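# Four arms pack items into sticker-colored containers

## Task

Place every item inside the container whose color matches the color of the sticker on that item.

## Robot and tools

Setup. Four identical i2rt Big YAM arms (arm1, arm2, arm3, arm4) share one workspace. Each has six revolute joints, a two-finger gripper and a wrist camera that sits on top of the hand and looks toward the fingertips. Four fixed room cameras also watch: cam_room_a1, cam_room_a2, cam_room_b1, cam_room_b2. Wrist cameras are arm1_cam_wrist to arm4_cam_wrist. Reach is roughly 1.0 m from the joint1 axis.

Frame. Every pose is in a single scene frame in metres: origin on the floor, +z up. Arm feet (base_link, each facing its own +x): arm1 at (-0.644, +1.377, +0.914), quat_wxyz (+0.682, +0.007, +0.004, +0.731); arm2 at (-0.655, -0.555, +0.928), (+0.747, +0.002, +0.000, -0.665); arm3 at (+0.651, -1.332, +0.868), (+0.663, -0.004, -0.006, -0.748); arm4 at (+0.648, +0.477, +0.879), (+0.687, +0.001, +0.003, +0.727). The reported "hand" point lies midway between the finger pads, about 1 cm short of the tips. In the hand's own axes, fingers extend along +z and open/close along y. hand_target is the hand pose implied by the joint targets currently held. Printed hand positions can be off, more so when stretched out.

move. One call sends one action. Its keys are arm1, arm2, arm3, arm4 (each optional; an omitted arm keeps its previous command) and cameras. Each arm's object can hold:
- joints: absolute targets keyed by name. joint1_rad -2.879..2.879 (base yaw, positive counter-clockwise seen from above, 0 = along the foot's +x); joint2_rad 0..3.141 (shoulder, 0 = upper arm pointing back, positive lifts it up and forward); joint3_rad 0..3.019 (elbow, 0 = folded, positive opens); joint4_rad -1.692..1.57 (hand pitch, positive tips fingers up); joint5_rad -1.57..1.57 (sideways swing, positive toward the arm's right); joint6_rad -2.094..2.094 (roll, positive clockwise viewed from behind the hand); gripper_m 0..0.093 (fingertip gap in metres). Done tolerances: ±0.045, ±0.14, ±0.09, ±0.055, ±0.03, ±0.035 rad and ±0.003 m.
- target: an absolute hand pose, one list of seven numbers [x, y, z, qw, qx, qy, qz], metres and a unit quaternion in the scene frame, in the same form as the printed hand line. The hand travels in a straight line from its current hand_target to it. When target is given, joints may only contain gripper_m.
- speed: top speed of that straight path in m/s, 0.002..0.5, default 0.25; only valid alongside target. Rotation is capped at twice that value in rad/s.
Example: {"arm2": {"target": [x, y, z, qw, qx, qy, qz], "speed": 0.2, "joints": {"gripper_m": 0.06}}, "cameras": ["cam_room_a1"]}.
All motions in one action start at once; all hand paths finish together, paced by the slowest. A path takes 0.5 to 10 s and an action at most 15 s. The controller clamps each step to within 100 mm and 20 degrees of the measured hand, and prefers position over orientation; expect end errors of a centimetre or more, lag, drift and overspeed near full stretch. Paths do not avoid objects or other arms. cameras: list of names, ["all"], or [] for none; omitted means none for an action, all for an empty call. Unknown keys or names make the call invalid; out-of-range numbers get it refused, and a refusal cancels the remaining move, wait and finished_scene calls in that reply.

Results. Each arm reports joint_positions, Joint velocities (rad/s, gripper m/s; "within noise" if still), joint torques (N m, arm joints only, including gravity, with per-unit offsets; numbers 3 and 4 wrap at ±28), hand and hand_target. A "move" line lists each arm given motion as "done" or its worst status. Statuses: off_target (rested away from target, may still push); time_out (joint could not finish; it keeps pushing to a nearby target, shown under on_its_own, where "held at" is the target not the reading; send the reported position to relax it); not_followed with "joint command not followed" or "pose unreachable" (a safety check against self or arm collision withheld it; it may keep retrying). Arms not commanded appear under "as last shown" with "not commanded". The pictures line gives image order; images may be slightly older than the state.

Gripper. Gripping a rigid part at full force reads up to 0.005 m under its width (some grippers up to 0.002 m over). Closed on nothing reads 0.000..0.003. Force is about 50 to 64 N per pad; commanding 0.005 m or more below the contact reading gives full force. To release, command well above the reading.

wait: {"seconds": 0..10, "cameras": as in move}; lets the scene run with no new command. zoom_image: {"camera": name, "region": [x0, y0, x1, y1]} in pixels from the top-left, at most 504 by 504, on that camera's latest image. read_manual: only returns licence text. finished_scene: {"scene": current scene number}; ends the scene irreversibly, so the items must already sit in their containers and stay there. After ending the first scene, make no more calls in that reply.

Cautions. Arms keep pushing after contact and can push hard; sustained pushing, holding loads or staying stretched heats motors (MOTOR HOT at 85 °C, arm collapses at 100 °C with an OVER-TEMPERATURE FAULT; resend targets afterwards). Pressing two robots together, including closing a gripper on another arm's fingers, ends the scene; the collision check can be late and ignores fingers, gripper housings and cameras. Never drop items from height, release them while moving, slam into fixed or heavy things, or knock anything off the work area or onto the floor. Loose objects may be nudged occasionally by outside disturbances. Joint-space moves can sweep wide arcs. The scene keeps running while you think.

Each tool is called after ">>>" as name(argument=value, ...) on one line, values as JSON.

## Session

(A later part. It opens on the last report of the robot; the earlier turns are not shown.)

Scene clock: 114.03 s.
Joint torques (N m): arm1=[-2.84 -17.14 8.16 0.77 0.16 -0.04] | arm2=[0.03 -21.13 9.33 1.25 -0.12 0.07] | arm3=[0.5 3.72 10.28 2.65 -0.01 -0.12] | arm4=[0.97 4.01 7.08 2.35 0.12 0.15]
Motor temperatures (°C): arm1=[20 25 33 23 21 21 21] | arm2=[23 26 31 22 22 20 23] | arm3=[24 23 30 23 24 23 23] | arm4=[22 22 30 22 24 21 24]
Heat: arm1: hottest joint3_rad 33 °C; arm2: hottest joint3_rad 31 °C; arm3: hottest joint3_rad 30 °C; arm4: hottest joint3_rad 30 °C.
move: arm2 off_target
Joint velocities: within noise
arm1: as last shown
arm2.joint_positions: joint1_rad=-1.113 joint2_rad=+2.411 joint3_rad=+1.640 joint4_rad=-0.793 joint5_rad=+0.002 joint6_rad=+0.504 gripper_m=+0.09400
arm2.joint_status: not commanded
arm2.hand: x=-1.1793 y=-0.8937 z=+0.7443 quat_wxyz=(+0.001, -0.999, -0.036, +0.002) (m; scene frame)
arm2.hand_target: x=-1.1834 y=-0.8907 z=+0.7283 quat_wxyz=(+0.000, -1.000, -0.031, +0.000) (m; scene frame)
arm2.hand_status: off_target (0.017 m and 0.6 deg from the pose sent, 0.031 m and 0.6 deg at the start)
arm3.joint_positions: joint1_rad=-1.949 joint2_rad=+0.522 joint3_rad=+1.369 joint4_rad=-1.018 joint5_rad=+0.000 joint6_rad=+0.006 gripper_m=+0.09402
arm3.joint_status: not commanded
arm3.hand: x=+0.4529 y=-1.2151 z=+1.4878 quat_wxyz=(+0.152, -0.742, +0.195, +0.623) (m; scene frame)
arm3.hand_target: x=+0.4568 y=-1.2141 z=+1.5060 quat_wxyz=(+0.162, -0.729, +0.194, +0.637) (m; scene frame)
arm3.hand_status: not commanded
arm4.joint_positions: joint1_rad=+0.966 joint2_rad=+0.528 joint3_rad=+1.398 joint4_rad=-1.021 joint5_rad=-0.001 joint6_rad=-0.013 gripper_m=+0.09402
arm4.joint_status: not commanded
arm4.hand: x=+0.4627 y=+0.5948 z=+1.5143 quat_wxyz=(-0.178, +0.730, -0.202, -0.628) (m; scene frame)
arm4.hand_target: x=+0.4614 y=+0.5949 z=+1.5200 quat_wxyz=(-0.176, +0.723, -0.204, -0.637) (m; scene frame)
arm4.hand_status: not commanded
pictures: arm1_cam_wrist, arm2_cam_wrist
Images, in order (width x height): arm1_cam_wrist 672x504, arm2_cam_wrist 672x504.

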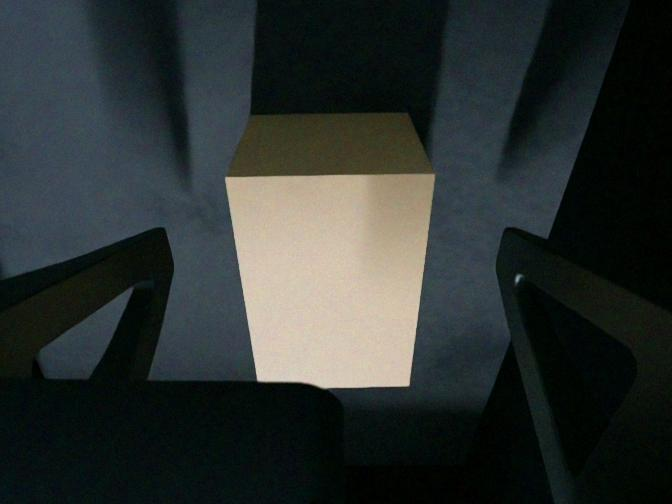

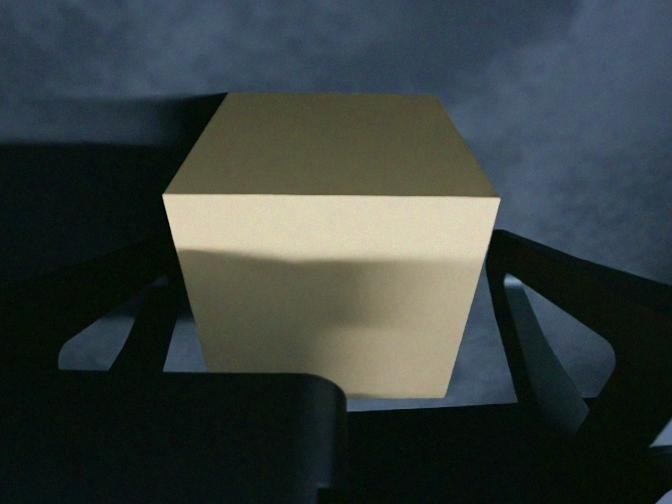

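>>> move(arm1={"joints":{"gripper_m":0.038}}, arm2={"joints":{"gripper_m":0.045}})

>>> move(arm1={"target":[-1.225,1.318,0.98,0,-0.7355,0.6775,0],"speed":0.2}, arm2={"target":[-1.18,-0.893,0.98,0,-0.9995,-0.0314,0],"speed":0.2}, cameras=["arm1_cam_wrist","arm2_cam_wrist","cam_room_b1","cam_room_b2"])

>>> zoom_image(camera="cam_room_b2", region=[320, 220, 420, 300])

>>> zoom_image(camera="cam_room_b1", region=[260, 280, 340, 360])

Scene clock: 120.20 s.
Joint torques (N m): arm1=[-2.32 -17.9 8.21 0.79 0.15 -0.06] | arm2=[0.09 -21.13 9.31 1.2 -0.09 0.07] | arm3=[0.5 3.84 10.28 2.67 0.01 -0.12] | arm4=[0.5 3.6 7.04 2.24 0.13 0.15]
Motor temperatures (°C): arm1=[20 25 32 23 21 21 21] | arm2=[23 26 31 22 22 20 23] | arm3=[24 23 30 23 24 23 23] | arm4=[22 22 30 22 24 21 24]
Heat: arm1: hottest joint3_rad 32 °C; arm2: hottest joint3_rad 31 °C; arm3: hottest joint3_rad 30 °C; arm4: hottest joint3_rad 30 °C.
move: arm1 off_target; arm2 off_target
Joint velocities: within noise
arm1.joint_positions: joint1_rad=+1.601 joint2_rad=+2.334 joint3_rad=+1.512 joint4_rad=-0.780 joint5_rad=-0.004 joint6_rad=+1.584 gripper_m=+0.04393
arm1.joint_status: gripper_m off_target (ended at +0.04395, target +0.03800)
arm1.hand: x=-1.2285 y=+1.3199 z=+0.7527 quat_wxyz=(-0.006, +0.736, -0.676, +0.005) (m; scene frame)
arm1.hand_target: x=-1.2359 y=+1.3250 z=+0.7522 quat_wxyz=(+0.000, +0.736, -0.677, +0.000) (m; scene frame)
arm1.hand_status: not commanded
arm2.joint_positions: joint1_rad=-1.113 joint2_rad=+2.411 joint3_rad=+1.640 joint4_rad=-0.793 joint5_rad=+0.001 joint6_rad=+0.504 gripper_m=+0.05299
arm2.joint_status: gripper_m off_target (ended at +0.05302, target +0.04500)
arm2.hand: x=-1.1793 y=-0.8940 z=+0.7443 quat_wxyz=(+0.000, -0.999, -0.036, +0.002) (m; scene frame)
arm2.hand_target: x=-1.1834 y=-0.8908 z=+0.7283 quat_wxyz=(+0.000, -1.000, -0.031, +0.000) (m; scene frame)
arm2.hand_status: not commanded
arm3, arm4: as last shown
pictures: none

Scene clock: 122.23 s.
Joint torques (N m): arm1=[-1.85 -17.26 13.55 -0.13 0.04 0.07] | arm2=[0.5 -23 13.65 0.03 -0.08 0.12] | arm3=[0.56 3.78 10.26 2.66 0.01 -0.11] | arm4=[0.79 3.72 7.01 2.13 0.14 0.18]
Motor temperatures (°C): arm1=[20 25 32 23 21 21 21] | arm2=[23 27 31 22 22 20 23] | arm3=[24 23 30 23 24 23 23] | arm4=[22 22 30 22 24 21 24]
Heat: arm1: hottest joint3_rad 32 °C; arm2: hottest joint3_rad 31 °C; arm3: hottest joint3_rad 30 °C; arm4: hottest joint3_rad 30 °C.
move: arm1 off_target; arm2 off_target
Joint velocities: within noise
arm1.joint_positions: joint1_rad=+1.601 joint2_rad=+1.994 joint3_rad=+1.541 joint4_rad=-1.185 joint5_rad=-0.004 joint6_rad=+1.584 gripper_m=+0.04393
arm1.joint_status: not commanded
arm1.hand: x=-1.2067 y=+1.3212 z=+0.9564 quat_wxyz=(-0.019, +0.736, -0.676, +0.017) (m; scene frame)
arm1.hand_target: x=-1.2240 y=+1.3181 z=+0.9803 quat_wxyz=(+0.000, +0.736, -0.677, +0.000) (m; scene frame)
arm1.hand_status: off_target (0.030 m and 2.9 deg from the pose sent, 0.227 m and 0.9 deg at the start)
arm2.joint_positions: joint1_rad=-1.113 joint2_rad=+2.074 joint3_rad=+1.679 joint4_rad=-1.211 joint5_rad=+0.001 joint6_rad=+0.504 gripper_m=+0.05299
arm2.joint_status: not commanded
arm2.hand: x=-1.1655 y=-0.8854 z=+0.9610 quat_wxyz=(+0.011, -0.999, -0.036, -0.016) (m; scene frame)
arm2.hand_target: x=-1.1793 y=-0.8926 z=+0.9802 quat_wxyz=(+0.000, -1.000, -0.032, +0.000) (m; scene frame)
arm2.hand_status: off_target (0.025 m and 2.3 deg from the pose sent, 0.236 m and 0.5 deg at the start)
arm3, arm4: as last shown
pictures: arm1_cam_wrist, arm2_cam_wrist, cam_room_b1, cam_room_b2
Images, in order (width x height): arm1_cam_wrist 672x504, arm2_cam_wrist 672x504, cam_room_b1 672x504, cam_room_b2 672x504.

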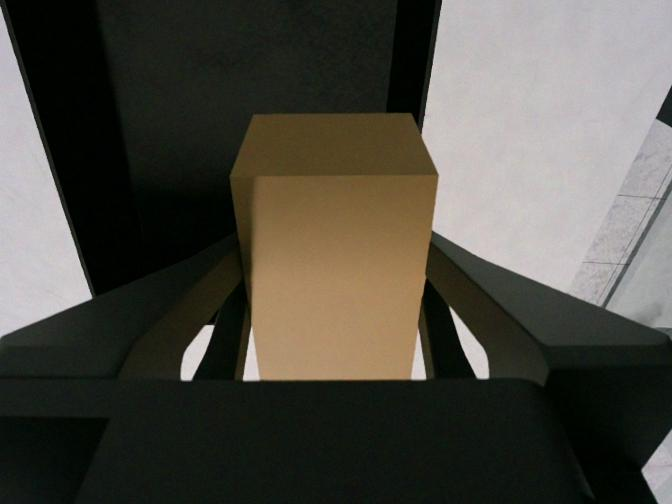

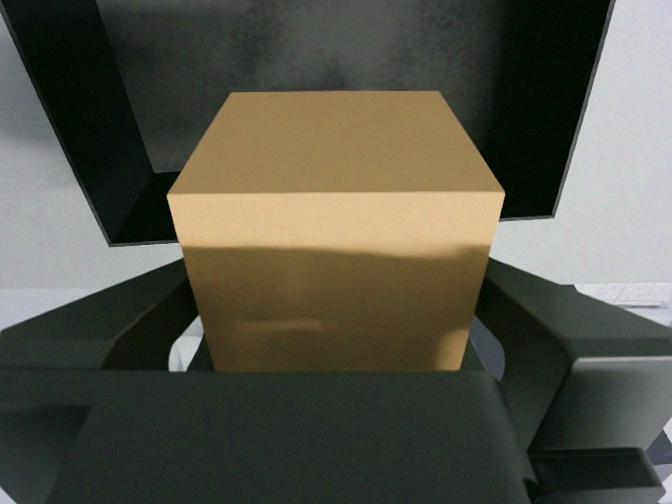

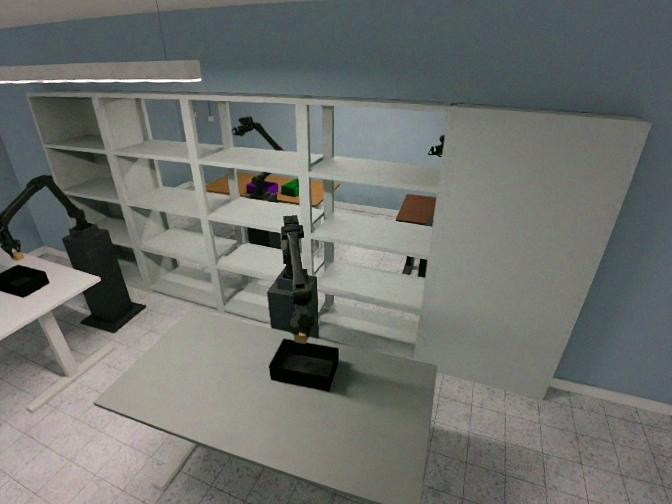

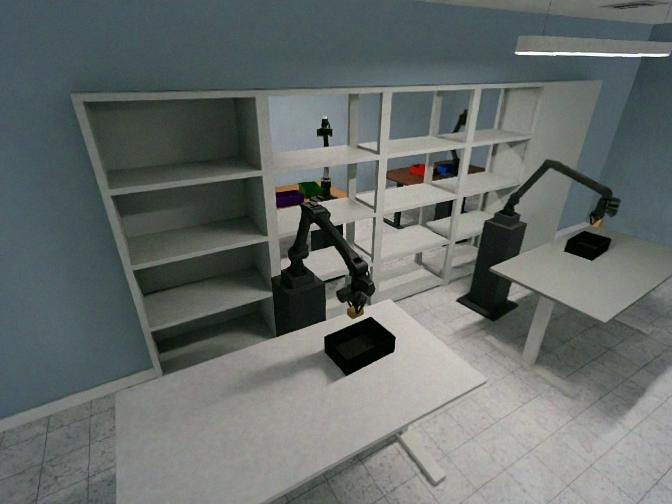

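Scaled by 5.040.

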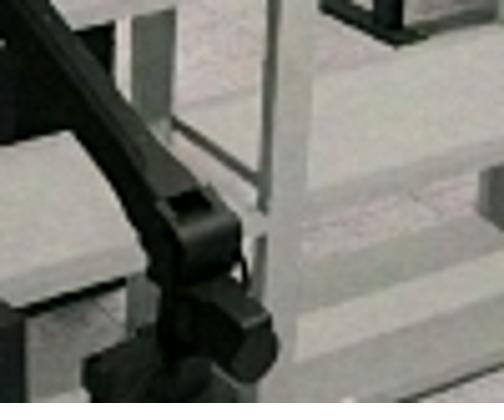

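Scaled by 6.300.

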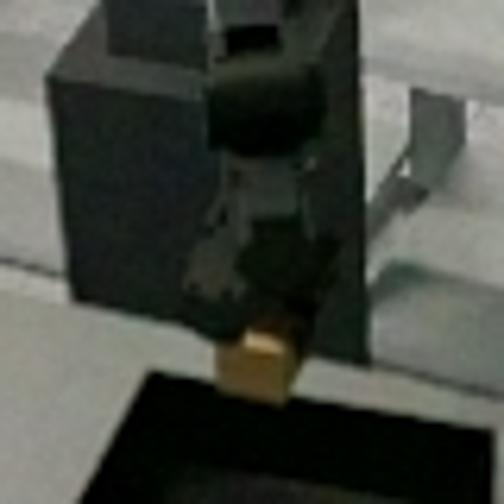

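>>> move(arm1={"joints":{"joint2_rad":0.53,"joint3_rad":1.4,"joint4_rad":-0.75,"joint5_rad":0,"joint6_rad":0}}, arm2={"joints":{"joint2_rad":0.53,"joint3_rad":1.4,"joint4_rad":-0.75,"joint5_rad":0,"joint6_rad":0}}, cameras=["cam_room_b1","cam_room_b2"])

Scene clock: 130.33 s.
Joint torques (N m): arm1=[-1.67 6.07 8.57 2.09 0.09 -0.08] | arm2=[0.38 1.9 8.49 2.73 -0.04 -0.09] | arm3=[0.32 3.72 10.28 2.69 0 -0.11] | arm4=[1.08 3.78 7.04 2.04 0.11 0.17]
Motor temperatures (°C): arm1=[20 26 33 23 21 21 21] | arm2=[23 27 32 22 22 20 23] | arm3=[24 23 31 23 24 23 23] | arm4=[22 22 30 22 24 21 24]
Heat: arm1: hottest joint3_rad 33 °C; arm2: hottest joint3_rad 32 °C; arm3: hottest joint3_rad 31 °C; arm4: hottest joint3_rad 30 °C.
move: arm1 done; arm2 done
Joint velocities: within noise
arm1.joint_positions: joint1_rad=+1.601 joint2_rad=+0.525 joint3_rad=+1.396 joint4_rad=-0.758 joint5_rad=-0.002 joint6_rad=+0.008 gripper_m=+0.04392
arm1.joint_status: all done
arm1.hand: x=-0.8525 y=+1.3539 z=+1.6166 quat_wxyz=(+0.039, +0.660, +0.032, -0.750) (m; scene frame)
arm1.hand_target: x=-0.8539 y=+1.3535 z=+1.6193 quat_wxyz=(+0.037, +0.657, +0.035, -0.752) (m; scene frame)
arm1.hand_status: not commanded
arm2.joint_positions: joint1_rad=-1.113 joint2_rad=+0.534 joint3_rad=+1.403 joint4_rad=-0.756 joint5_rad=+0.001 joint6_rad=+0.015 gripper_m=+0.05298
arm2.joint_status: all done
arm2.hand: x=-0.8442 y=-0.6786 z=+1.6289 quat_wxyz=(-0.216, -0.641, -0.185, +0.713) (m; scene frame)
arm2.hand_target: x=-0.8433 y=-0.6773 z=+1.6296 quat_wxyz=(-0.210, -0.637, -0.188, +0.717) (m; scene frame)
arm2.hand_status: not commanded
arm3, arm4: as last shown
pictures: cam_room_b1, cam_room_b2
Images, in order (width x height): cam_room_b1 672x504, cam_room_b2 672x504.

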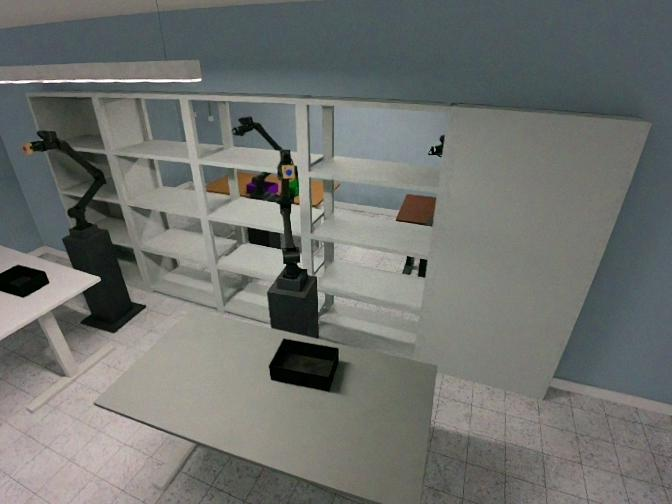

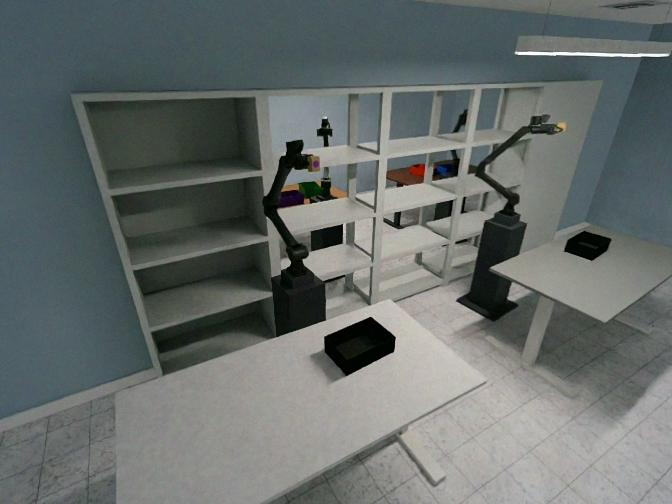

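>>> zoom_image(camera="cam_room_b2", region=[295, 145, 335, 180])

>>> zoom_image(camera="cam_room_b1", region=[270, 155, 310, 190])

>>> zoom_image(camera="cam_room_b1", region=[15, 130, 55, 165])

Scaled by 12.600.

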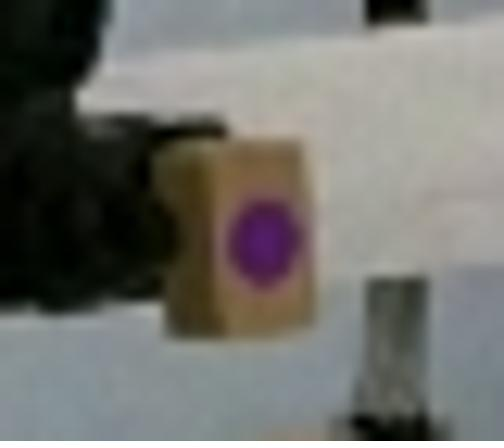

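Scaled by 12.600.

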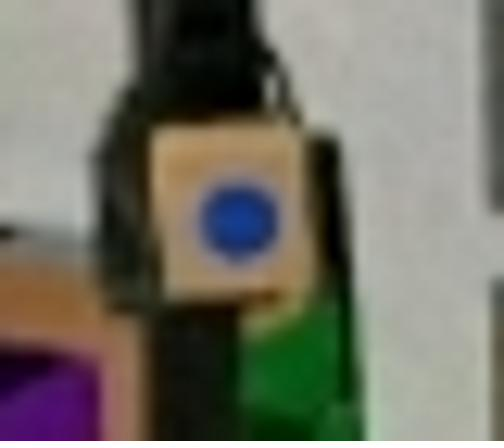

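Scaled by 12.600.

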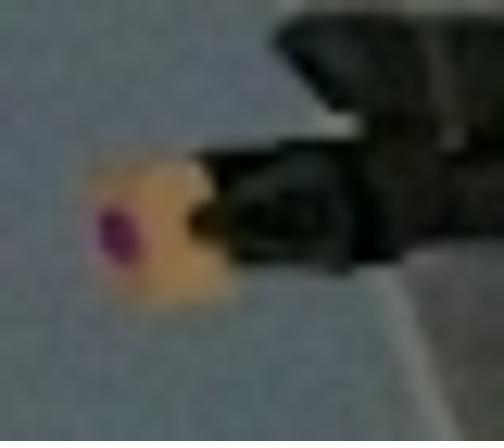

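>>> move(arm1={"joints":{"joint1_rad":-2.34,"joint4_rad":-1.6}}, arm2={"joints":{"joint1_rad":0.8,"joint4_rad":-1.6}})

>>> move(arm1={"target":[-0.31,1.097,1.11,0,0.342,0.9397,0],"speed":0.3}, arm2={"target":[-0.31,-0.82,1.11,0,0.3214,0.9469,0],"speed":0.3})

>>> move(arm1={"target":[-0.11,0.923,1.1,0,0.342,0.9397,0],"speed":0.2}, arm2={"target":[-0.105,-0.978,1.1,0,0.3214,0.9469,0],"speed":0.2}, cameras=["arm1_cam_wrist","arm2_cam_wrist"])

Scene clock: 143.97 s.
Joint torques (N m): arm1=[-2.49 6.07 8.85 1.39 -0.06 -0.05] | arm2=[1.14 2.26 8.24 1.78 -0.01 -0.08] | arm3=[0.44 3.78 10.28 2.61 0.01 -0.11] | arm4=[0.79 3.6 6.99 2.18 0.12 0.18]
Motor temperatures (°C): arm1=[20 25 32 23 21 21 22] | arm2=[23 26 31 22 22 20 24] | arm3=[24 23 31 23 24 23 23] | arm4=[22 22 30 22 24 21 24]
Heat: arm1: hottest joint3_rad 32 °C; arm2: hottest joint3_rad 31 °C; arm3: hottest joint3_rad 31 °C; arm4: hottest joint3_rad 30 °C.
move: arm1 done; arm2 done
Joint velocities: within noise
arm1.joint_positions: joint1_rad=-2.332 joint2_rad=+0.525 joint3_rad=+1.395 joint4_rad=-1.593 joint5_rad=+0.002 joint6_rad=+0.007 gripper_m=+0.04405
arm1.joint_status: all done
arm1.hand: x=-0.5127 y=+1.2728 z=+1.4187 quat_wxyz=(-0.380, -0.312, -0.859, +0.140) (m; scene frame)
arm1.hand_target: x=-0.5133 y=+1.2721 z=+1.4187 quat_wxyz=(-0.376, -0.313, -0.861, +0.141) (m; scene frame)
arm1.hand_status: not commanded
arm2.joint_positions: joint1_rad=+0.795 joint2_rad=+0.534 joint3_rad=+1.403 joint4_rad=-1.589 joint5_rad=+0.000 joint6_rad=+0.014 gripper_m=+0.05297
arm2.joint_status: all done
arm2.hand: x=-0.5271 y=-0.6574 z=+1.4380 quat_wxyz=(-0.392, -0.302, -0.859, +0.129) (m; scene frame)
arm2.hand_target: x=-0.5290 y=-0.6549 z=+1.4352 quat_wxyz=(-0.387, -0.294, -0.864, +0.130) (m; scene frame)
arm2.hand_status: not commanded
arm3, arm4: as last shown
pictures: none

Scene clock: 146.23 s.
Joint torques (N m): arm1=[-3.08 -10.75 15.34 0.35 -0.06 -0.06] | arm2=[1.49 -14.68 14.82 0.75 0.16 -0.03] | arm3=[0.5 3.72 10.28 2.66 0 -0.12] | arm4=[0.91 3.78 7.04 2.29 0.11 0.17]
Motor temperatures (°C): arm1=[20 25 33 23 21 21 22] | arm2=[23 26 32 22 22 20 24] | arm3=[24 23 31 23 24 23 23] | arm4=[22 22 30 22 24 21 24]
Heat: arm1: hottest joint3_rad 33 °C; arm2: hottest joint3_rad 32 °C; arm3: hottest joint3_rad 31 °C; arm4: hottest joint3_rad 30 °C.
move: arm1 off_target; arm2 off_target
Joint velocities: within noise
arm1.joint_positions: joint1_rad=-2.334 joint2_rad=+1.488 joint3_rad=+1.243 joint4_rad=-1.391 joint5_rad=-0.006 joint6_rad=+0.002 gripper_m=+0.04405
arm1.joint_status: not commanded
arm1.hand: x=-0.3237 y=+1.1133 z=+1.0816 quat_wxyz=(+0.038, -0.341, -0.939, -0.012) (m; scene frame)
arm1.hand_target: x=-0.3114 y=+1.0981 z=+1.1103 quat_wxyz=(+0.000, -0.342, -0.940, +0.000) (m; scene frame)
arm1.hand_status: off_target (0.036 m and 4.6 deg from the pose sent, 0.409 m and 47.8 deg at the start)
arm2.joint_positions: joint1_rad=+0.795 joint2_rad=+1.502 joint3_rad=+1.218 joint4_rad=-1.356 joint5_rad=+0.000 joint6_rad=+0.014 gripper_m=+0.05297
arm2.joint_status: not commanded
arm2.hand: x=-0.3290 y=-0.8090 z=+1.0867 quat_wxyz=(+0.032, -0.330, -0.943, -0.013) (m; scene frame)
arm2.hand_target: x=-0.3112 y=-0.8191 z=+1.1104 quat_wxyz=(+0.000, -0.322, -0.947, +0.000) (m; scene frame)
arm2.hand_status: off_target (0.032 m and 4.1 deg from the pose sent, 0.426 m and 48.8 deg at the start)
arm3, arm4: as last shown
pictures: none

Scene clock: 148.50 s.
Joint torques (N m): arm1=[-2.78 -20.48 16.08 0.05 -0.05 -0.04] | arm2=[1.38 -23 15.77 0.17 0.15 -0.05] | arm3=[0.5 3.78 10.25 2.66 0 -0.11] | arm4=[1.14 3.49 7.05 2.09 0.14 0.17]
Motor temperatures (°C): arm1=[20 25 33 23 21 21 22] | arm2=[23 26 32 22 22 20 24] | arm3=[24 23 31 23 24 23 23] | arm4=[22 22 30 22 24 21 24]
Heat: arm1: hottest joint3_rad 33 °C; arm2: hottest joint3_rad 32 °C; arm3: hottest joint3_rad 31 °C; arm4: hottest joint3_rad 30 °C.
move: arm1 off_target; arm2 off_target
Joint velocities: within noise
arm1.joint_positions: joint1_rad=-2.336 joint2_rad=+2.244 joint3_rad=+2.339 joint4_rad=-1.686 joint5_rad=-0.006 joint6_rad=-0.002 gripper_m=+0.04405
arm1.joint_status: not commanded
arm1.hand: x=-0.1144 y=+0.9370 z=+1.0769 quat_wxyz=(+0.016, -0.340, -0.940, -0.005) (m; scene frame)
arm1.hand_target: x=-0.1112 y=+0.9242 z=+1.0998 quat_wxyz=(-0.008, -0.342, -0.940, +0.003) (m; scene frame)
arm1.hand_status: off_target (0.027 m and 2.0 deg from the pose sent, 0.287 m and 4.6 deg at the start; a joint's target at an end of its range on 25 of 68 steps)
arm2.joint_positions: joint1_rad=+0.795 joint2_rad=+2.220 joint3_rad=+2.283 joint4_rad=-1.653 joint5_rad=+0.000 joint6_rad=+0.014 gripper_m=+0.05297
arm2.joint_status: not commanded
arm2.hand: x=-0.1169 y=-0.9733 z=+1.0953 quat_wxyz=(+0.009, -0.330, -0.944, -0.005) (m; scene frame)
arm2.hand_target: x=-0.1056 y=-0.9776 z=+1.0999 quat_wxyz=(-0.001, -0.322, -0.947, +0.000) (m; scene frame)
arm2.hand_status: off_target (0.014 m and 1.5 deg from the pose sent, 0.281 m and 4.1 deg at the start)
arm3, arm4: as last shown
pictures: arm1_cam_wrist, arm2_cam_wrist
Images, in order (width x height): arm1_cam_wrist 672x504, arm2_cam_wrist 672x504.

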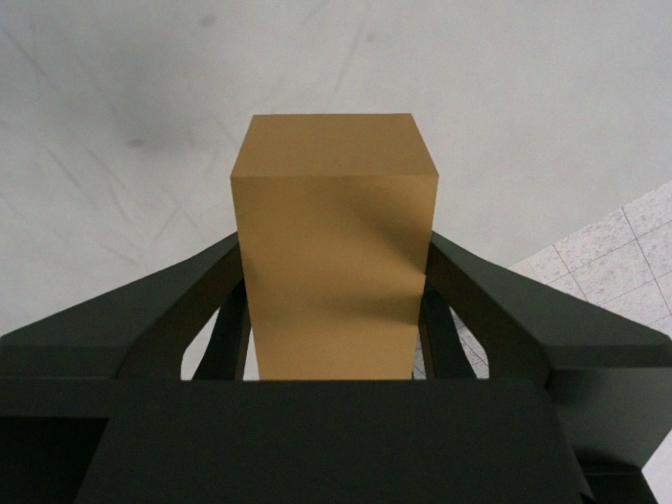

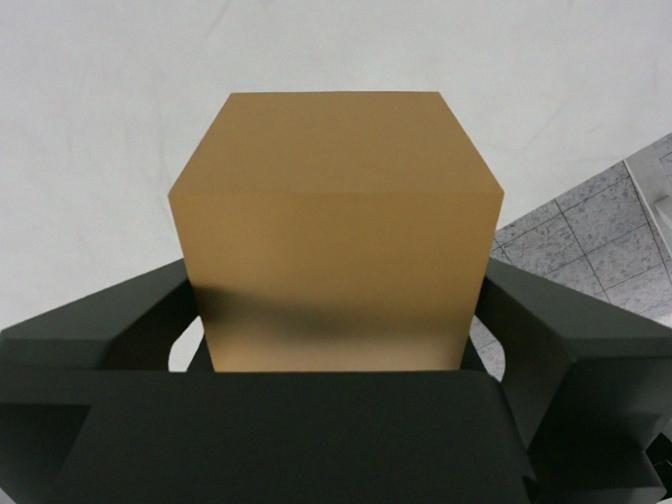

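>>> move(arm1={"target":[-0.11,0.921,1.055,0,0.342,0.9397,0],"speed":0.12}, arm2={"target":[-0.105,-0.979,1.045,0,0.3214,0.9469,0],"speed":0.12})

>>> move(arm1={"target":[-0.11,0.92,1.03,0,0.342,0.9397,0],"speed":0.06}, arm2={"target":[-0.107,-0.978,1.02,0,0.3214,0.9469,0],"speed":0.06})

>>> move(arm1={"target":[-0.11,0.92,1.015,0,0.342,0.9397,0],"speed":0.05}, arm2={"target":[-0.11,-0.977,1.005,0,0.3214,0.9469,0],"speed":0.05})

>>> move(arm1={"target":[-0.11,0.92,1.003,0,0.342,0.9397,0],"speed":0.05}, arm2={"target":[-0.11,-0.977,0.99,0,0.3214,0.9469,0],"speed":0.05})

Scene clock: 157.30 s.
Joint torques (N m): arm1=[-2.73 -19.72 10.78 0.88 -0.02 -0.04] | arm2=[1.2 -23.12 10.18 1.31 0.14 -0.07] | arm3=[0.67 3.66 10.26 2.65 -0.01 -0.11] | arm4=[1.32 4.19 7.02 2.22 0.11 0.17]
Motor temperatures (°C): arm1=[20 25 34 23 21 21 22] | arm2=[23 27 33 22 22 20 24] | arm3=[24 23 31 23 24 23 23] | arm4=[22 22 30 22 24 21 24]
Heat: arm1: hottest joint3_rad 34 °C; arm2: hottest joint3_rad 33 °C; arm3: hottest joint3_rad 31 °C; arm4: hottest joint3_rad 30 °C.
move: arm1 done; arm2 off_target
Joint velocities: within noise
arm1.joint_positions: joint1_rad=-2.338 joint2_rad=+2.250 joint3_rad=+2.306 joint4_rad=-1.619 joint5_rad=-0.006 joint6_rad=-0.004 gripper_m=+0.04405
arm1.joint_status: not commanded
arm1.hand: x=-0.1081 y=+0.9298 z=+1.0602 quat_wxyz=(+0.003, -0.340, -0.940, +0.000) (m; scene frame)
arm1.hand_target: x=-0.1102 y=+0.9212 z=+1.0549 quat_wxyz=(+0.000, -0.342, -0.940, +0.000) (m; scene frame)
arm1.hand_status: done (0.010 m and 0.4 deg from the pose sent, 0.027 m and 2.0 deg at the start)
arm2.joint_positions: joint1_rad=+0.795 joint2_rad=+2.223 joint3_rad=+2.208 joint4_rad=-1.538 joint5_rad=+0.000 joint6_rad=+0.014 gripper_m=+0.05297
arm2.joint_status: not commanded
arm2.hand: x=-0.1085 y=-0.9796 z=+1.0644 quat_wxyz=(-0.009, -0.330, -0.944, +0.001) (m; scene frame)
arm2.hand_target: x=-0.1055 y=-0.9788 z=+1.0452 quat_wxyz=(+0.000, -0.322, -0.947, +0.000) (m; scene frame)
arm2.hand_status: off_target (0.020 m and 1.5 deg from the pose sent, 0.052 m and 1.5 deg at the start)
arm3, arm4: as last shown
pictures: none

Scene clock: 158.27 s.
Joint torques (N m): arm1=[-3.84 -19.49 10.73 0.92 -0.05 -0.04] | arm2=[0.97 -23.3 9.92 1.32 0.16 -0.07] | arm3=[0.56 3.78 10.3 2.62 0.01 -0.11] | arm4=[1.32 3.78 7.06 2.15 0.12 0.15]
Motor temperatures (°C): arm1=[20 25 34 23 21 21 22] | arm2=[23 27 33 22 22 20 24] | arm3=[24 23 31 23 24 23 23] | arm4=[22 22 30 22 24 21 24]
Heat: arm1: hottest joint3_rad 34 °C; arm2: hottest joint3_rad 33 °C; arm3: hottest joint3_rad 31 °C; arm4: hottest joint3_rad 30 °C.
move: arm1 off_target; arm2 off_target
Joint velocities: within noise
arm1.joint_positions: joint1_rad=-2.339 joint2_rad=+2.251 joint3_rad=+2.246 joint4_rad=-1.555 joint5_rad=-0.006 joint6_rad=-0.005 gripper_m=+0.04405
arm1.joint_status: not commanded
arm1.hand: x=-0.1075 y=+0.9287 z=+1.0369 quat_wxyz=(+0.002, -0.340, -0.940, +0.000) (m; scene frame)
arm1.hand_target: x=-0.1101 y=+0.9202 z=+1.0302 quat_wxyz=(+0.000, -0.342, -0.940, +0.000) (m; scene frame)
arm1.hand_status: off_target (0.011 m and 0.3 deg from the pose sent, 0.032 m and 0.4 deg at the start)
arm2.joint_positions: joint1_rad=+0.795 joint2_rad=+2.223 joint3_rad=+2.145 joint4_rad=-1.472 joint5_rad=+0.000 joint6_rad=+0.014 gripper_m=+0.05297
arm2.joint_status: not commanded
arm2.hand: x=-0.1089 y=-0.9793 z=+1.0402 quat_wxyz=(-0.010, -0.330, -0.944, +0.001) (m; scene frame)
arm2.hand_target: x=-0.1075 y=-0.9778 z=+1.0202 quat_wxyz=(+0.000, -0.322, -0.947, +0.000) (m; scene frame)
arm2.hand_status: off_target (0.020 m and 1.6 deg from the pose sent, 0.044 m and 1.4 deg at the start)
arm3.joint_positions: joint1_rad=-1.949 joint2_rad=+0.522 joint3_rad=+1.369 joint4_rad=-1.018 joint5_rad=+0.000 joint6_rad=+0.006 gripper_m=+0.09402
arm3.joint_status: not commanded
arm3.hand: x=+0.4529 y=-1.2151 z=+1.4878 quat_wxyz=(+0.152, -0.742, +0.195, +0.623) (m; scene frame)
arm3.hand_target: x=+0.4568 y=-1.2141 z=+1.5060 quat_wxyz=(+0.162, -0.729, +0.194, +0.637) (m; scene frame)
arm3.hand_status: not commanded
arm4.joint_positions: joint1_rad=+0.966 joint2_rad=+0.528 joint3_rad=+1.398 joint4_rad=-1.021 joint5_rad=-0.001 joint6_rad=-0.013 gripper_m=+0.09402
arm4.joint_status: not commanded
arm4.hand: x=+0.4627 y=+0.5948 z=+1.5143 quat_wxyz=(-0.178, +0.730, -0.202, -0.628) (m; scene frame)
arm4.hand_target: x=+0.4614 y=+0.5949 z=+1.5200 quat_wxyz=(-0.176, +0.723, -0.204, -0.637) (m; scene frame)
arm4.hand_status: not commanded
pictures: none

Scene clock: 159.23 s.
Joint torques (N m): arm1=[-2.61 -19.14 10.52 0.87 -0.05 -0.05] | arm2=[0.97 -23.53 9.74 1.29 0.14 -0.08] | arm3=[0.5 3.84 10.3 2.62 0 -0.12] | arm4=[0.91 4.01 7.13 2.22 0.11 0.14]
Motor temperatures (°C): arm1=[20 25 34 23 21 21 22] | arm2=[23 27 33 22 22 20 24] | arm3=[24 23 31 23 24 23 23] | arm4=[22 22 30 22 24 21 24]
Heat: arm1: hottest joint3_rad 34 °C; arm2: hottest joint3_rad 33 °C; arm3: hottest joint3_rad 31 °C; arm4: hottest joint3_rad 30 °C.
move: arm1 off_target; arm2 off_target
Joint velocities: within noise
arm1.joint_positions: joint1_rad=-2.339 joint2_rad=+2.251 joint3_rad=+2.212 joint4_rad=-1.518 joint5_rad=-0.006 joint6_rad=-0.005 gripper_m=+0.04405
arm1.joint_status: not commanded
arm1.hand: x=-0.1073 y=+0.9284 z=+1.0237 quat_wxyz=(+0.000, -0.340, -0.940, +0.001) (m; scene frame)
arm1.hand_target: x=-0.1101 y=+0.9202 z=+1.0150 quat_wxyz=(+0.000, -0.342, -0.940, +0.000) (m; scene frame)
arm1.hand_status: off_target (0.012 m and 0.3 deg from the pose sent, 0.024 m and 0.3 deg at the start)
arm2.joint_positions: joint1_rad=+0.795 joint2_rad=+2.223 joint3_rad=+2.101 joint4_rad=-1.430 joint5_rad=+0.000 joint6_rad=+0.013 gripper_m=+0.05297
arm2.joint_status: not commanded
arm2.hand: x=-0.1105 y=-0.9779 z=+1.0236 quat_wxyz=(-0.009, -0.330, -0.944, +0.001) (m; scene frame)
arm2.hand_target: x=-0.1104 y=-0.9768 z=+1.0052 quat_wxyz=(+0.000, -0.322, -0.947, +0.000) (m; scene frame)
arm2.hand_status: off_target (0.019 m and 1.4 deg from the pose sent, 0.035 m and 1.6 deg at the start)
arm3, arm4: as last shown
pictures: none

Scene clock: 160.20 s.
Joint torques (N m): arm1=[-2.73 -19.08 9.03 1.36 -0.09 -0.01] | arm2=[0.97 -22.95 9.54 1.37 0.14 -0.08] | arm3=[0.44 3.78 10.28 2.65 0 -0.12] | arm4=[1.26 3.6 6.99 2.22 0.14 0.15]
Motor temperatures (°C): arm1=[20 25 34 23 21 21 22] | arm2=[23 27 33 22 22 20 24] | arm3=[24 23 31 23 24 23 23] | arm4=[22 22 30 22 24 21 24]
Heat: arm1: hottest joint3_rad 34 °C; arm2: hottest joint3_rad 33 °C; arm3: hottest joint3_rad 31 °C; arm4: hottest joint3_rad 30 °C.
move: arm1 off_target; arm2 off_target
Joint velocities: within noise
arm1.joint_positions: joint1_rad=-2.339 joint2_rad=+2.251 joint3_rad=+2.204 joint4_rad=-1.500 joint5_rad=-0.006 joint6_rad=-0.005 gripper_m=+0.04405
arm1.joint_status: not commanded
arm1.hand: x=-0.1055 y=+0.9269 z=+1.0208 quat_wxyz=(-0.005, -0.340, -0.940, +0.003) (m; scene frame)
arm1.hand_target: x=-0.1103 y=+0.9205 z=+1.0031 quat_wxyz=(+0.000, -0.342, -0.940, +0.000) (m; scene frame)
arm1.hand_status: off_target (0.020 m and 0.7 deg from the pose sent, 0.023 m and 0.3 deg at the start)
arm2.joint_positions: joint1_rad=+0.795 joint2_rad=+2.223 joint3_rad=+2.077 joint4_rad=-1.398 joint5_rad=+0.000 joint6_rad=+0.013 gripper_m=+0.05297
arm2.joint_status: not commanded
arm2.hand: x=-0.1097 y=-0.9785 z=+1.0147 quat_wxyz=(-0.013, -0.329, -0.944, +0.003) (m; scene frame)
arm2.hand_target: x=-0.1106 y=-0.9766 z=+0.9903 quat_wxyz=(+0.000, -0.322, -0.947, +0.000) (m; scene frame)
arm2.hand_status: off_target (0.025 m and 1.8 deg from the pose sent, 0.034 m and 1.4 deg at the start)
arm3, arm4: as last shown
pictures: none

arm1 contacted (1.021). arm2 one more step, then release.

>>> move(arm2={"target":[-0.11,-0.977,0.98,0,0.3214,0.9469,0],"speed":0.05})

>>> move(arm1={"target":[-0.107,0.926,1.016,0,0.342,0.9397,0],"speed":0.1,"joints":{"gripper_m":0.09}}, arm2={"target":[-0.11,-0.978,0.998,0,0.3214,0.9469,0],"speed":0.1,"joints":{"gripper_m":0.09}}, cameras=["arm1_cam_wrist","arm2_cam_wrist"])

>>> move(arm1={"target":[-0.112,0.93,1.13,0,0.342,0.9397,0],"speed":0.15}, arm2={"target":[-0.112,-0.977,1.14,0,0.3214,0.9469,0],"speed":0.15})

>>> move(arm1={"target":[-0.36,1.14,1.14,0,0.342,0.9397,0],"speed":0.3}, arm2={"target":[-0.36,-0.78,1.14,0,0.3214,0.9469,0],"speed":0.3})

>>> move(arm1={"joints":{"joint2_rad":0.53,"joint3_rad":1.4,"joint4_rad":-1.6}}, arm2={"joints":{"joint2_rad":0.53,"joint3_rad":1.4,"joint4_rad":-1.6}}, arm3={"target":[0.21,-1.12,1.24,0.0951,-0.8831,0.2039,0.4118],"speed":0.3}, arm4={"target":[0.22,0.735,1.24,0.1129,-0.8733,0.2422,0.4072],"speed":0.3})

>>> move(arm3={"target":[-0.043,-1.03,1.16,0.1358,-0.8582,0.2913,0.4002],"speed":0.2}, arm4={"target":[-0.036,0.867,1.16,0.1445,-0.8517,0.31,0.3971],"speed":0.2}, cameras=["arm3_cam_wrist","arm4_cam_wrist"])

Scene clock: 173.03 s.
Joint torques (N m): arm1=[-2.73 -18.84 9.1 1.37 -0.06 -0.08] | arm2=[0.91 -22.42 8.43 2.03 0.07 -0.08] | arm3=[0.38 3.78 10.28 2.63 0 -0.11] | arm4=[1.03 3.66 6.98 2.11 0.11 0.18]
Motor temperatures (°C): arm1=[20 27 33 23 21 21 22] | arm2=[23 28 33 22 22 20 24] | arm3=[24 23 31 23 24 23 23] | arm4=[22 22 30 22 24 21 24]
Heat: arm1: hottest joint3_rad 33 °C; arm2: hottest joint3_rad 33 °C; arm3: hottest joint3_rad 31 °C; arm4: hottest joint3_rad 30 °C.
move: arm2 off_target
Joint velocities: within noise
arm1, arm3, arm4: as last shown
arm2.joint_positions: joint1_rad=+0.795 joint2_rad=+2.223 joint3_rad=+2.073 joint4_rad=-1.393 joint5_rad=+0.002 joint6_rad=+0.013 gripper_m=+0.05297
arm2.joint_status: not commanded
arm2.hand: x=-0.1099 y=-0.9787 z=+1.0131 quat_wxyz=(-0.013, -0.329, -0.944, +0.004) (m; scene frame)
arm2.hand_target: x=-0.1111 y=-0.9763 z=+0.9807 quat_wxyz=(+0.000, -0.322, -0.947, +0.000) (m; scene frame)
arm2.hand_status: off_target (0.033 m and 1.9 deg from the pose sent, 0.035 m and 1.8 deg at the start)
pictures: none

Scene clock: 174.00 s.
Joint torques (N m): arm1=[-2.37 -20.37 11.84 0.21 -0.05 0.05] | arm2=[0.91 -22.95 12.05 0.24 0.06 -0.09] | arm3=[0.38 3.66 10.25 2.63 0 -0.12] | arm4=[1.08 3.31 6.98 2.15 0.12 0.14]
Motor temperatures (°C): arm1=[20 27 33 23 21 21 22] | arm2=[23 28 33 22 22 20 24] | arm3=[24 23 31 23 24 23 23] | arm4=[22 22 30 22 24 21 24]
Heat: arm1: hottest joint3_rad 33 °C; arm2: hottest joint3_rad 33 °C; arm3: hottest joint3_rad 31 °C; arm4: hottest joint3_rad 30 °C.
move: arm1 done; arm2 off_target
Joint velocities: within noise
arm1.joint_positions: joint1_rad=-2.339 joint2_rad=+2.253 joint3_rad=+2.190 joint4_rad=-1.493 joint5_rad=-0.006 joint6_rad=-0.005 gripper_m=+0.08996
arm1.joint_status: all done
arm1.hand: x=-0.1073 y=+0.9283 z=+1.0142 quat_wxyz=(+0.000, -0.340, -0.940, +0.001) (m; scene frame)
arm1.hand_target: x=-0.1070 y=+0.9262 z=+1.0158 quat_wxyz=(+0.000, -0.342, -0.940, +0.000) (m; scene frame)
arm1.hand_status: done (0.003 m and 0.3 deg from the pose sent, 0.005 m and 0.7 deg at the start)
arm2.joint_positions: joint1_rad=+0.795 joint2_rad=+2.223 joint3_rad=+2.063 joint4_rad=-1.389 joint5_rad=+0.002 joint6_rad=+0.011 gripper_m=+0.08994
arm2.joint_status: all done
arm2.hand: x=-0.1115 y=-0.9775 z=+1.0094 quat_wxyz=(-0.011, -0.329, -0.944, +0.003) (m; scene frame)
arm2.hand_target: x=-0.1103 y=-0.9779 z=+0.9980 quat_wxyz=(+0.000, -0.321, -0.947, +0.000) (m; scene frame)
arm2.hand_status: off_target (0.012 m and 1.6 deg from the pose sent, 0.015 m and 1.9 deg at the start)
arm3, arm4: as last shown
pictures: arm1_cam_wrist, arm2_cam_wrist
Images, in order (width x height): arm1_cam_wrist 672x504, arm2_cam_wrist 672x504.

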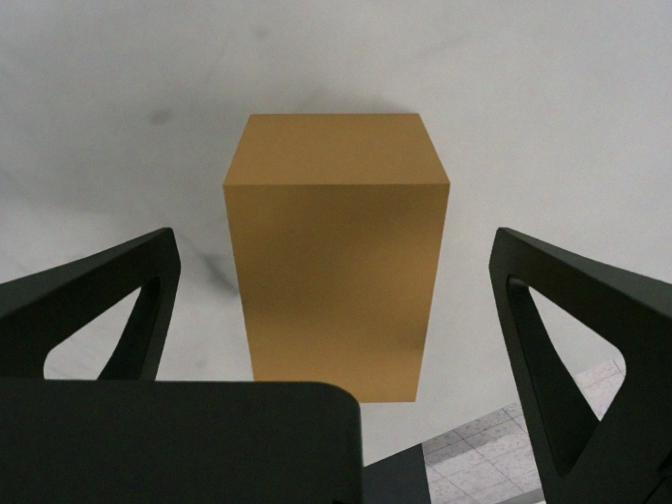

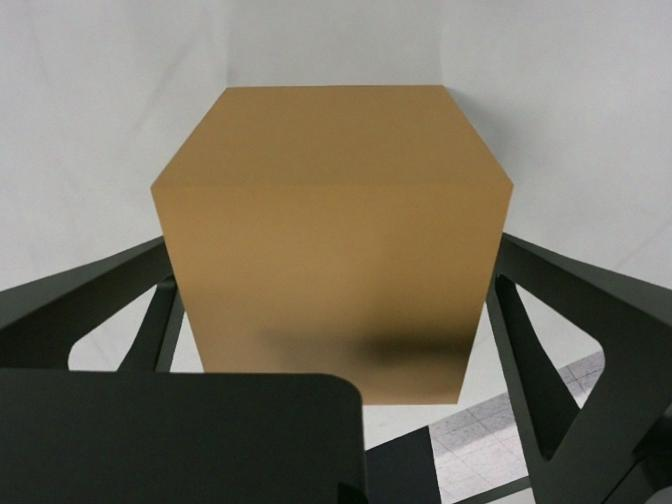

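Scene clock: 175.60 s.
Joint torques (N m): arm1=[-2.43 -22.07 15.71 -0.01 -0.01 0.1] | arm2=[0.97 -25.41 14.97 0.17 0.07 -0.08] | arm3=[0.56 3.9 10.25 2.63 0 -0.11] | arm4=[0.79 4.01 7.02 2.24 0.14 0.16]
Motor temperatures (°C): arm1=[20 27 33 23 21 21 22] | arm2=[23 28 33 22 22 20 24] | arm3=[24 23 31 23 24 23 23] | arm4=[22 22 30 22 24 21 24]
Heat: arm1: hottest joint3_rad 33 °C; arm2: hottest joint3_rad 33 °C; arm3: hottest joint3_rad 31 °C; arm4: hottest joint3_rad 30 °C.
move: arm1 off_target; arm2 off_target
Joint velocities: within noise
arm1.joint_positions: joint1_rad=-2.339 joint2_rad=+2.216 joint3_rad=+2.328 joint4_rad=-1.686 joint5_rad=-0.006 joint6_rad=-0.005 gripper_m=+0.08996
arm1.joint_status: not commanded
arm1.hand: x=-0.1179 y=+0.9381 z=+1.0916 quat_wxyz=(+0.008, -0.340, -0.940, -0.002) (m; scene frame)
arm1.hand_target: x=-0.1137 y=+0.9316 z=+1.1295 quat_wxyz=(-0.026, -0.342, -0.939, +0.010) (m; scene frame)
arm1.hand_status: off_target (0.040 m and 1.0 deg from the pose sent, 0.116 m and 0.3 deg at the start; a joint's target at an end of its range on 26 of 48 steps)
arm2.joint_positions: joint1_rad=+0.795 joint2_rad=+2.198 joint3_rad=+2.297 joint4_rad=-1.670 joint5_rad=+0.002 joint6_rad=+0.011 gripper_m=+0.08994
arm2.joint_status: not commanded
arm2.hand: x=-0.1190 y=-0.9722 z=+1.1151 quat_wxyz=(+0.000, -0.329, -0.944, -0.001) (m; scene frame)
arm2.hand_target: x=-0.1132 y=-0.9762 z=+1.1394 quat_wxyz=(-0.022, -0.322, -0.947, +0.008) (m; scene frame)
arm2.hand_status: off_target (0.026 m and 0.9 deg from the pose sent, 0.131 m and 1.6 deg at the start; a joint's target at an end of its range on 23 of 48 steps)
arm3, arm4: as last shown
pictures: none

Scene clock: 177.27 s.
Joint torques (N m): arm1=[-2.14 -6.77 10.97 0.31 -0.02 0.02] | arm2=[1.55 -10.4 9.74 0.91 0.07 0.03] | arm3=[0.38 3.84 10.29 2.65 0 -0.11] | arm4=[1.26 3.72 7.04 2.11 0.11 0.16]
Motor temperatures (°C): arm1=[20 27 33 23 21 21 22] | arm2=[23 28 33 22 22 20 24] | arm3=[24 23 31 23 24 23 23] | arm4=[22 22 30 22 24 21 24]
Heat: arm1: hottest joint3_rad 33 °C; arm2: hottest joint3_rad 33 °C; arm3: hottest joint3_rad 31 °C; arm4: hottest joint3_rad 30 °C.
move: arm1 done; arm2 done
Joint velocities: within noise
arm1.joint_positions: joint1_rad=-2.339 joint2_rad=+1.287 joint3_rad=+1.198 joint4_rad=-1.463 joint5_rad=-0.006 joint6_rad=-0.005 gripper_m=+0.08996
arm1.joint_status: not commanded
arm1.hand: x=-0.3594 y=+1.1416 z=+1.1404 quat_wxyz=(-0.003, -0.340, -0.940, +0.002) (m; scene frame)
arm1.hand_target: x=-0.3599 y=+1.1400 z=+1.1400 quat_wxyz=(+0.000, -0.342, -0.940, +0.000) (m; scene frame)
arm1.hand_status: done (0.002 m and 0.4 deg from the pose sent, 0.319 m and 1.0 deg at the start)
arm2.joint_positions: joint1_rad=+0.798 joint2_rad=+1.309 joint3_rad=+1.186 joint4_rad=-1.433 joint5_rad=+0.002 joint6_rad=+0.011 gripper_m=+0.08994
arm2.joint_status: not commanded
arm2.hand: x=-0.3609 y=-0.7836 z=+1.1472 quat_wxyz=(-0.007, -0.327, -0.945, +0.002) (m; scene frame)
arm2.hand_target: x=-0.3602 y=-0.7800 z=+1.1400 quat_wxyz=(+0.000, -0.321, -0.947, +0.000) (m; scene frame)
arm2.hand_status: done (0.008 m and 1.1 deg from the pose sent, 0.309 m and 0.9 deg at the start)
arm3, arm4: as last shown
pictures: none

Scene clock: 179.40 s.
Joint torques (N m): arm1=[-2.08 6.53 9.5 1.21 -0.02 0.04] | arm2=[1.49 3.31 9.21 1.81 0.07 0.04] | arm3=[2.37 -10.23 11.9 2.19 -0.07 -0.03] | arm4=[1.38 -10.99 11.95 1.76 0.15 0.17]
Motor temperatures (°C): arm1=[20 27 33 23 21 21 22] | arm2=[23 28 33 22 22 20 24] | arm3=[24 23 31 23 24 23 23] | arm4=[22 22 30 22 24 21 24]
Heat: arm1: hottest joint3_rad 33 °C; arm2: hottest joint3_rad 33 °C; arm3: hottest joint3_rad 31 °C; arm4: hottest joint3_rad 30 °C.
move: arm1 done; arm2 done; arm3 off_target; arm4 off_target
Joint velocities: within noise
arm1.joint_positions: joint1_rad=-2.339 joint2_rad=+0.519 joint3_rad=+1.387 joint4_rad=-1.594 joint5_rad=-0.006 joint6_rad=-0.005 gripper_m=+0.08996
arm1.joint_status: all done
arm1.hand: x=-0.5136 y=+1.2741 z=+1.4159 quat_wxyz=(-0.379, -0.308, -0.861, +0.140) (m; scene frame)
arm1.hand_target: x=-0.5128 y=+1.2728 z=+1.4188 quat_wxyz=(-0.377, -0.310, -0.862, +0.140) (m; scene frame)
arm1.hand_status: not commanded
arm2.joint_positions: joint1_rad=+0.798 joint2_rad=+0.523 joint3_rad=+1.391 joint4_rad=-1.589 joint5_rad=+0.002 joint6_rad=+0.011 gripper_m=+0.08994
arm2.joint_status: all done
arm2.hand: x=-0.5290 y=-0.6556 z=+1.4343 quat_wxyz=(-0.391, -0.299, -0.860, +0.130) (m; scene frame)
arm2.hand_target: x=-0.5285 y=-0.6544 z=+1.4352 quat_wxyz=(-0.388, -0.295, -0.864, +0.128) (m; scene frame)
arm2.hand_status: not commanded
arm3.joint_positions: joint1_rad=-1.892 joint2_rad=+1.119 joint3_rad=+1.177 joint4_rad=-0.797 joint5_rad=+0.030 joint6_rad=+0.006 gripper_m=+0.09402
arm3.joint_status: not commanded
arm3.hand: x=+0.2171 y=-1.1152 z=+1.2196 quat_wxyz=(+0.095, -0.891, +0.212, +0.389) (m; scene frame)
arm3.hand_target: x=+0.2108 y=-1.1202 z=+1.2399 quat_wxyz=(+0.095, -0.883, +0.204, +0.412) (m; scene frame)
arm3.hand_status: off_target (0.022 m and 2.9 deg from the pose sent, 0.360 m and 29.9 deg at the start)
arm4.joint_positions: joint1_rad=+0.972 joint2_rad=+1.159 joint3_rad=+1.153 joint4_rad=-0.761 joint5_rad=+0.006 joint6_rad=-0.013 gripper_m=+0.09402
arm4.joint_status: not commanded
arm4.hand: x=+0.2278 y=+0.7341 z=+1.2107 quat_wxyz=(-0.108, +0.887, -0.243, -0.377) (m; scene frame)
arm4.hand_target: x=+0.2211 y=+0.7343 z=+1.2400 quat_wxyz=(-0.113, +0.873, -0.242, -0.407) (m; scene frame)
arm4.hand_status: off_target (0.030 m and 3.8 deg from the pose sent, 0.392 m and 31.5 deg at the start)
pictures: none

Scene clock: 181.67 s.
Joint torques (N m): arm1=[-1.9 6.77 9.5 1.16 -0.04 0.02] | arm2=[1.38 3.31 9.2 1.81 0.07 0.04] | arm3=[2.55 -21.01 14.79 1.13 0.25 0.02] | arm4=[1.49 -22.01 13.48 0.76 0.3 0.2]
Motor temperatures (°C): arm1=[20 26 33 23 21 21 22] | arm2=[23 27 32 22 22 20 24] | arm3=[24 23 31 23 24 23 23] | arm4=[22 22 31 22 24 21 24]
Heat: arm1: hottest joint3_rad 33 °C; arm2: hottest joint3_rad 32 °C; arm3: hottest joint3_rad 31 °C; arm4: hottest joint3_rad 31 °C.
move: arm3 off_target; arm4 off_target
Joint velocities: within noise
arm1, arm2: as last shown
arm3.joint_positions: joint1_rad=-1.813 joint2_rad=+1.828 joint3_rad=+1.720 joint4_rad=-0.648 joint5_rad=+0.237 joint6_rad=+0.182 gripper_m=+0.09402
arm3.joint_status: not commanded
arm3.hand: x=-0.0268 y=-1.0262 z=+1.1337 quat_wxyz=(+0.138, -0.867, +0.293, +0.379) (m; scene frame)
arm3.hand_target: x=-0.0414 y=-1.0308 z=+1.1600 quat_wxyz=(+0.136, -0.858, +0.291, +0.401) (m; scene frame)
arm3.hand_status: off_target (0.031 m and 2.6 deg from the pose sent, 0.280 m and 11.0 deg at the start)
arm4.joint_positions: joint1_rad=+1.030 joint2_rad=+1.913 joint3_rad=+1.815 joint4_rad=-0.641 joint5_rad=+0.168 joint6_rad=+0.125 gripper_m=+0.09402
arm4.joint_status: not commanded
arm4.hand: x=-0.0226 y=+0.8651 z=+1.1430 quat_wxyz=(-0.145, +0.859, -0.307, -0.384) (m; scene frame)
arm4.hand_target: x=-0.0350 y=+0.8664 z=+1.1600 quat_wxyz=(-0.144, +0.851, -0.310, -0.398) (m; scene frame)
arm4.hand_status: off_target (0.022 m and 1.7 deg from the pose sent, 0.300 m and 10.0 deg at the start)
pictures: arm3_cam_wrist, arm4_cam_wrist
Images, in order (width x height): arm3_cam_wrist 672x504, arm4_cam_wrist 672x504.

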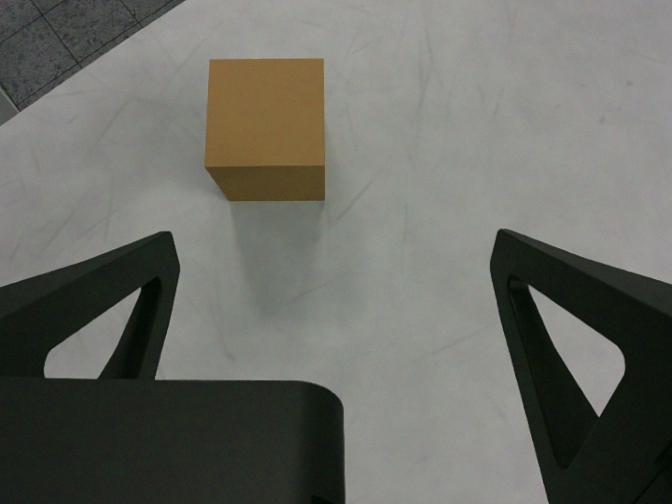

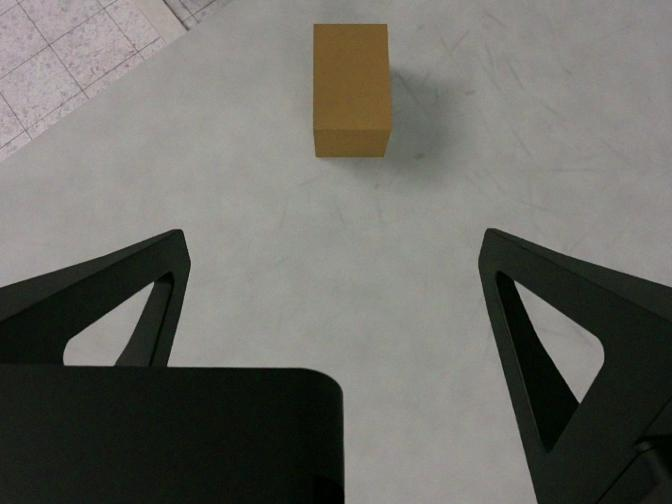

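>>> move(arm3={"target":[-0.092,-1.025,1.125,0.1358,-0.8582,0.2913,0.4002],"speed":0.15}, arm4={"target":[-0.077,0.909,1.115,0.1445,-0.8517,0.31,0.3971],"speed":0.15})

>>> move(arm4={"target":[-0.117,0.951,1.05,0.1445,-0.8517,0.31,0.3971],"speed":0.12}, arm3={"target":[-0.105,-0.99,1.095,0.133,-0.86,0.285,0.401],"speed":0.12}, cameras=["arm3_cam_wrist","arm4_cam_wrist"])

Scene clock: 190.33 s.
Joint torques (N m): arm1=[-2.32 6.24 9.44 1.17 -0.03 0.03] | arm2=[1.44 3.43 9.22 1.78 0.07 0.03] | arm3=[2.43 -23.65 14.67 1.74 0.26 0.01] | arm4=[0.26 -25 13.45 1.26 0.02 0.01]
Motor temperatures (°C): arm1=[20 26 32 23 21 21 22] | arm2=[23 27 32 22 22 20 23] | arm3=[24 24 31 23 24 23 23] | arm4=[22 23 32 22 24 21 24]
Heat: arm1: hottest joint3_rad 32 °C; arm2: hottest joint3_rad 32 °C; arm3: hottest joint3_rad 31 °C; arm4: hottest joint3_rad 32 °C.
move: arm3 off_target; arm4 off_target
Joint velocities: within noise
arm1, arm2: as last shown
arm3.joint_positions: joint1_rad=-1.794 joint2_rad=+1.975 joint3_rad=+1.845 joint4_rad=-0.648 joint5_rad=+0.250 joint6_rad=+0.194 gripper_m=+0.09402
arm3.joint_status: not commanded
arm3.hand: x=-0.0735 y=-1.0226 z=+1.0943 quat_wxyz=(+0.138, -0.871, +0.292, +0.371) (m; scene frame)
arm3.hand_target: x=-0.0898 y=-1.0259 z=+1.1250 quat_wxyz=(+0.136, -0.858, +0.291, +0.400) (m; scene frame)
arm3.hand_status: off_target (0.036 m and 3.7 deg from the pose sent, 0.066 m and 2.6 deg at the start)
arm4.joint_positions: joint1_rad=+1.015 joint2_rad=+2.095 joint3_rad=+1.982 joint4_rad=-0.641 joint5_rad=+0.155 joint6_rad=+0.125 gripper_m=+0.09402
arm4.joint_status: not commanded
arm4.hand: x=-0.0660 y=+0.8988 z=+1.0941 quat_wxyz=(-0.141, +0.861, -0.311, -0.377) (m; scene frame)
arm4.hand_target: x=-0.0756 y=+0.9081 z=+1.1152 quat_wxyz=(-0.145, +0.852, -0.310, -0.397) (m; scene frame)
arm4.hand_status: off_target (0.026 m and 2.5 deg from the pose sent, 0.075 m and 1.7 deg at the start)
pictures: none

Scene clock: 192.00 s.
Joint torques (N m): arm1=[-1.96 6.18 9.52 1.46 0 0.02] | arm2=[1.55 3.31 9.24 1.83 0.07 0.04] | arm3=[0.85 -23.59 14.76 2.07 0.04 -0.12] | arm4=[0.67 -26.87 13.42 1.37 0 -0.09]
Motor temperatures (°C): arm1=[20 26 32 23 21 21 22] | arm2=[23 27 32 22 22 20 23] | arm3=[24 24 31 23 24 23 23] | arm4=[22 23 32 22 24 21 24]
Heat: arm1: hottest joint3_rad 32 °C; arm2: hottest joint3_rad 32 °C; arm3: hottest joint3_rad 31 °C; arm4: hottest joint3_rad 32 °C.
move: arm3 off_target; arm4 off_target
Joint velocities: within noise
arm1, arm2: as last shown
arm3.joint_positions: joint1_rad=-1.817 joint2_rad=+2.043 joint3_rad=+1.893 joint4_rad=-0.615 joint5_rad=+0.212 joint6_rad=+0.169 gripper_m=+0.09402
arm3.joint_status: not commanded
arm3.hand: x=-0.0906 y=-1.0043 z=+1.0724 quat_wxyz=(+0.129, -0.872, +0.285, +0.376) (m; scene frame)
arm3.hand_target: x=-0.1028 y=-0.9908 z=+1.0953 quat_wxyz=(+0.133, -0.860, +0.285, +0.401) (m; scene frame)
arm3.hand_status: off_target (0.030 m and 3.2 deg from the pose sent, 0.045 m and 3.8 deg at the start)
arm4.joint_positions: joint1_rad=+0.991 joint2_rad=+2.299 joint3_rad=+2.182 joint4_rad=-0.628 joint5_rad=+0.138 joint6_rad=+0.120 gripper_m=+0.09402
arm4.joint_status: not commanded
arm4.hand: x=-0.1060 y=+0.9411 z=+1.0375 quat_wxyz=(-0.140, +0.858, -0.316, -0.381) (m; scene frame)
arm4.hand_target: x=-0.1156 y=+0.9502 z=+1.0501 quat_wxyz=(-0.145, +0.851, -0.310, -0.397) (m; scene frame)
arm4.hand_status: off_target (0.019 m and 2.1 deg from the pose sent, 0.085 m and 2.5 deg at the start)
pictures: arm3_cam_wrist, arm4_cam_wrist
Images, in order (width x height): arm3_cam_wrist 672x504, arm4_cam_wrist 672x504.

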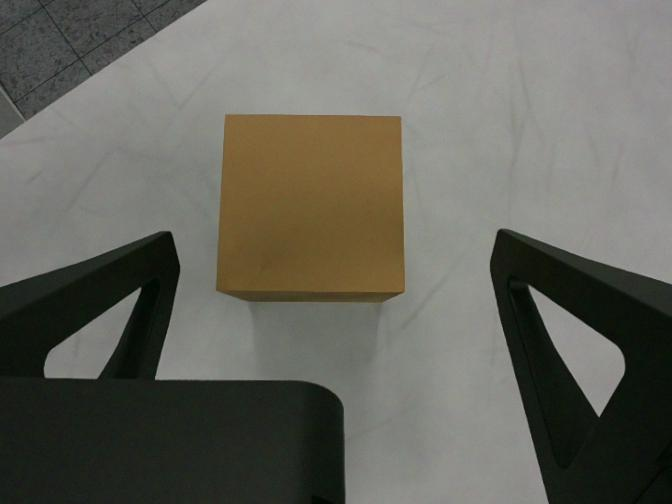

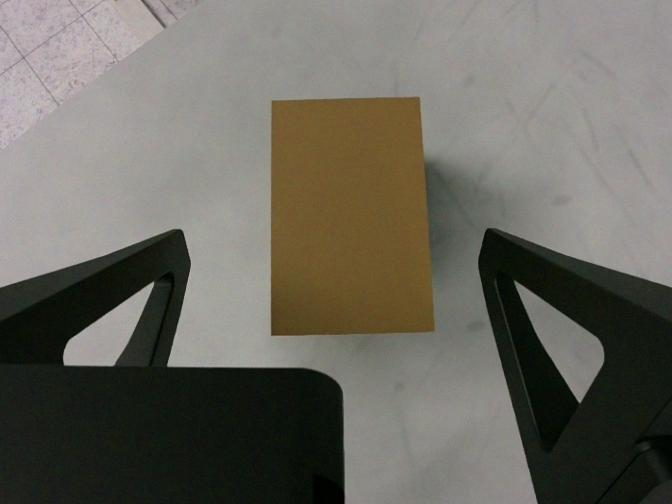

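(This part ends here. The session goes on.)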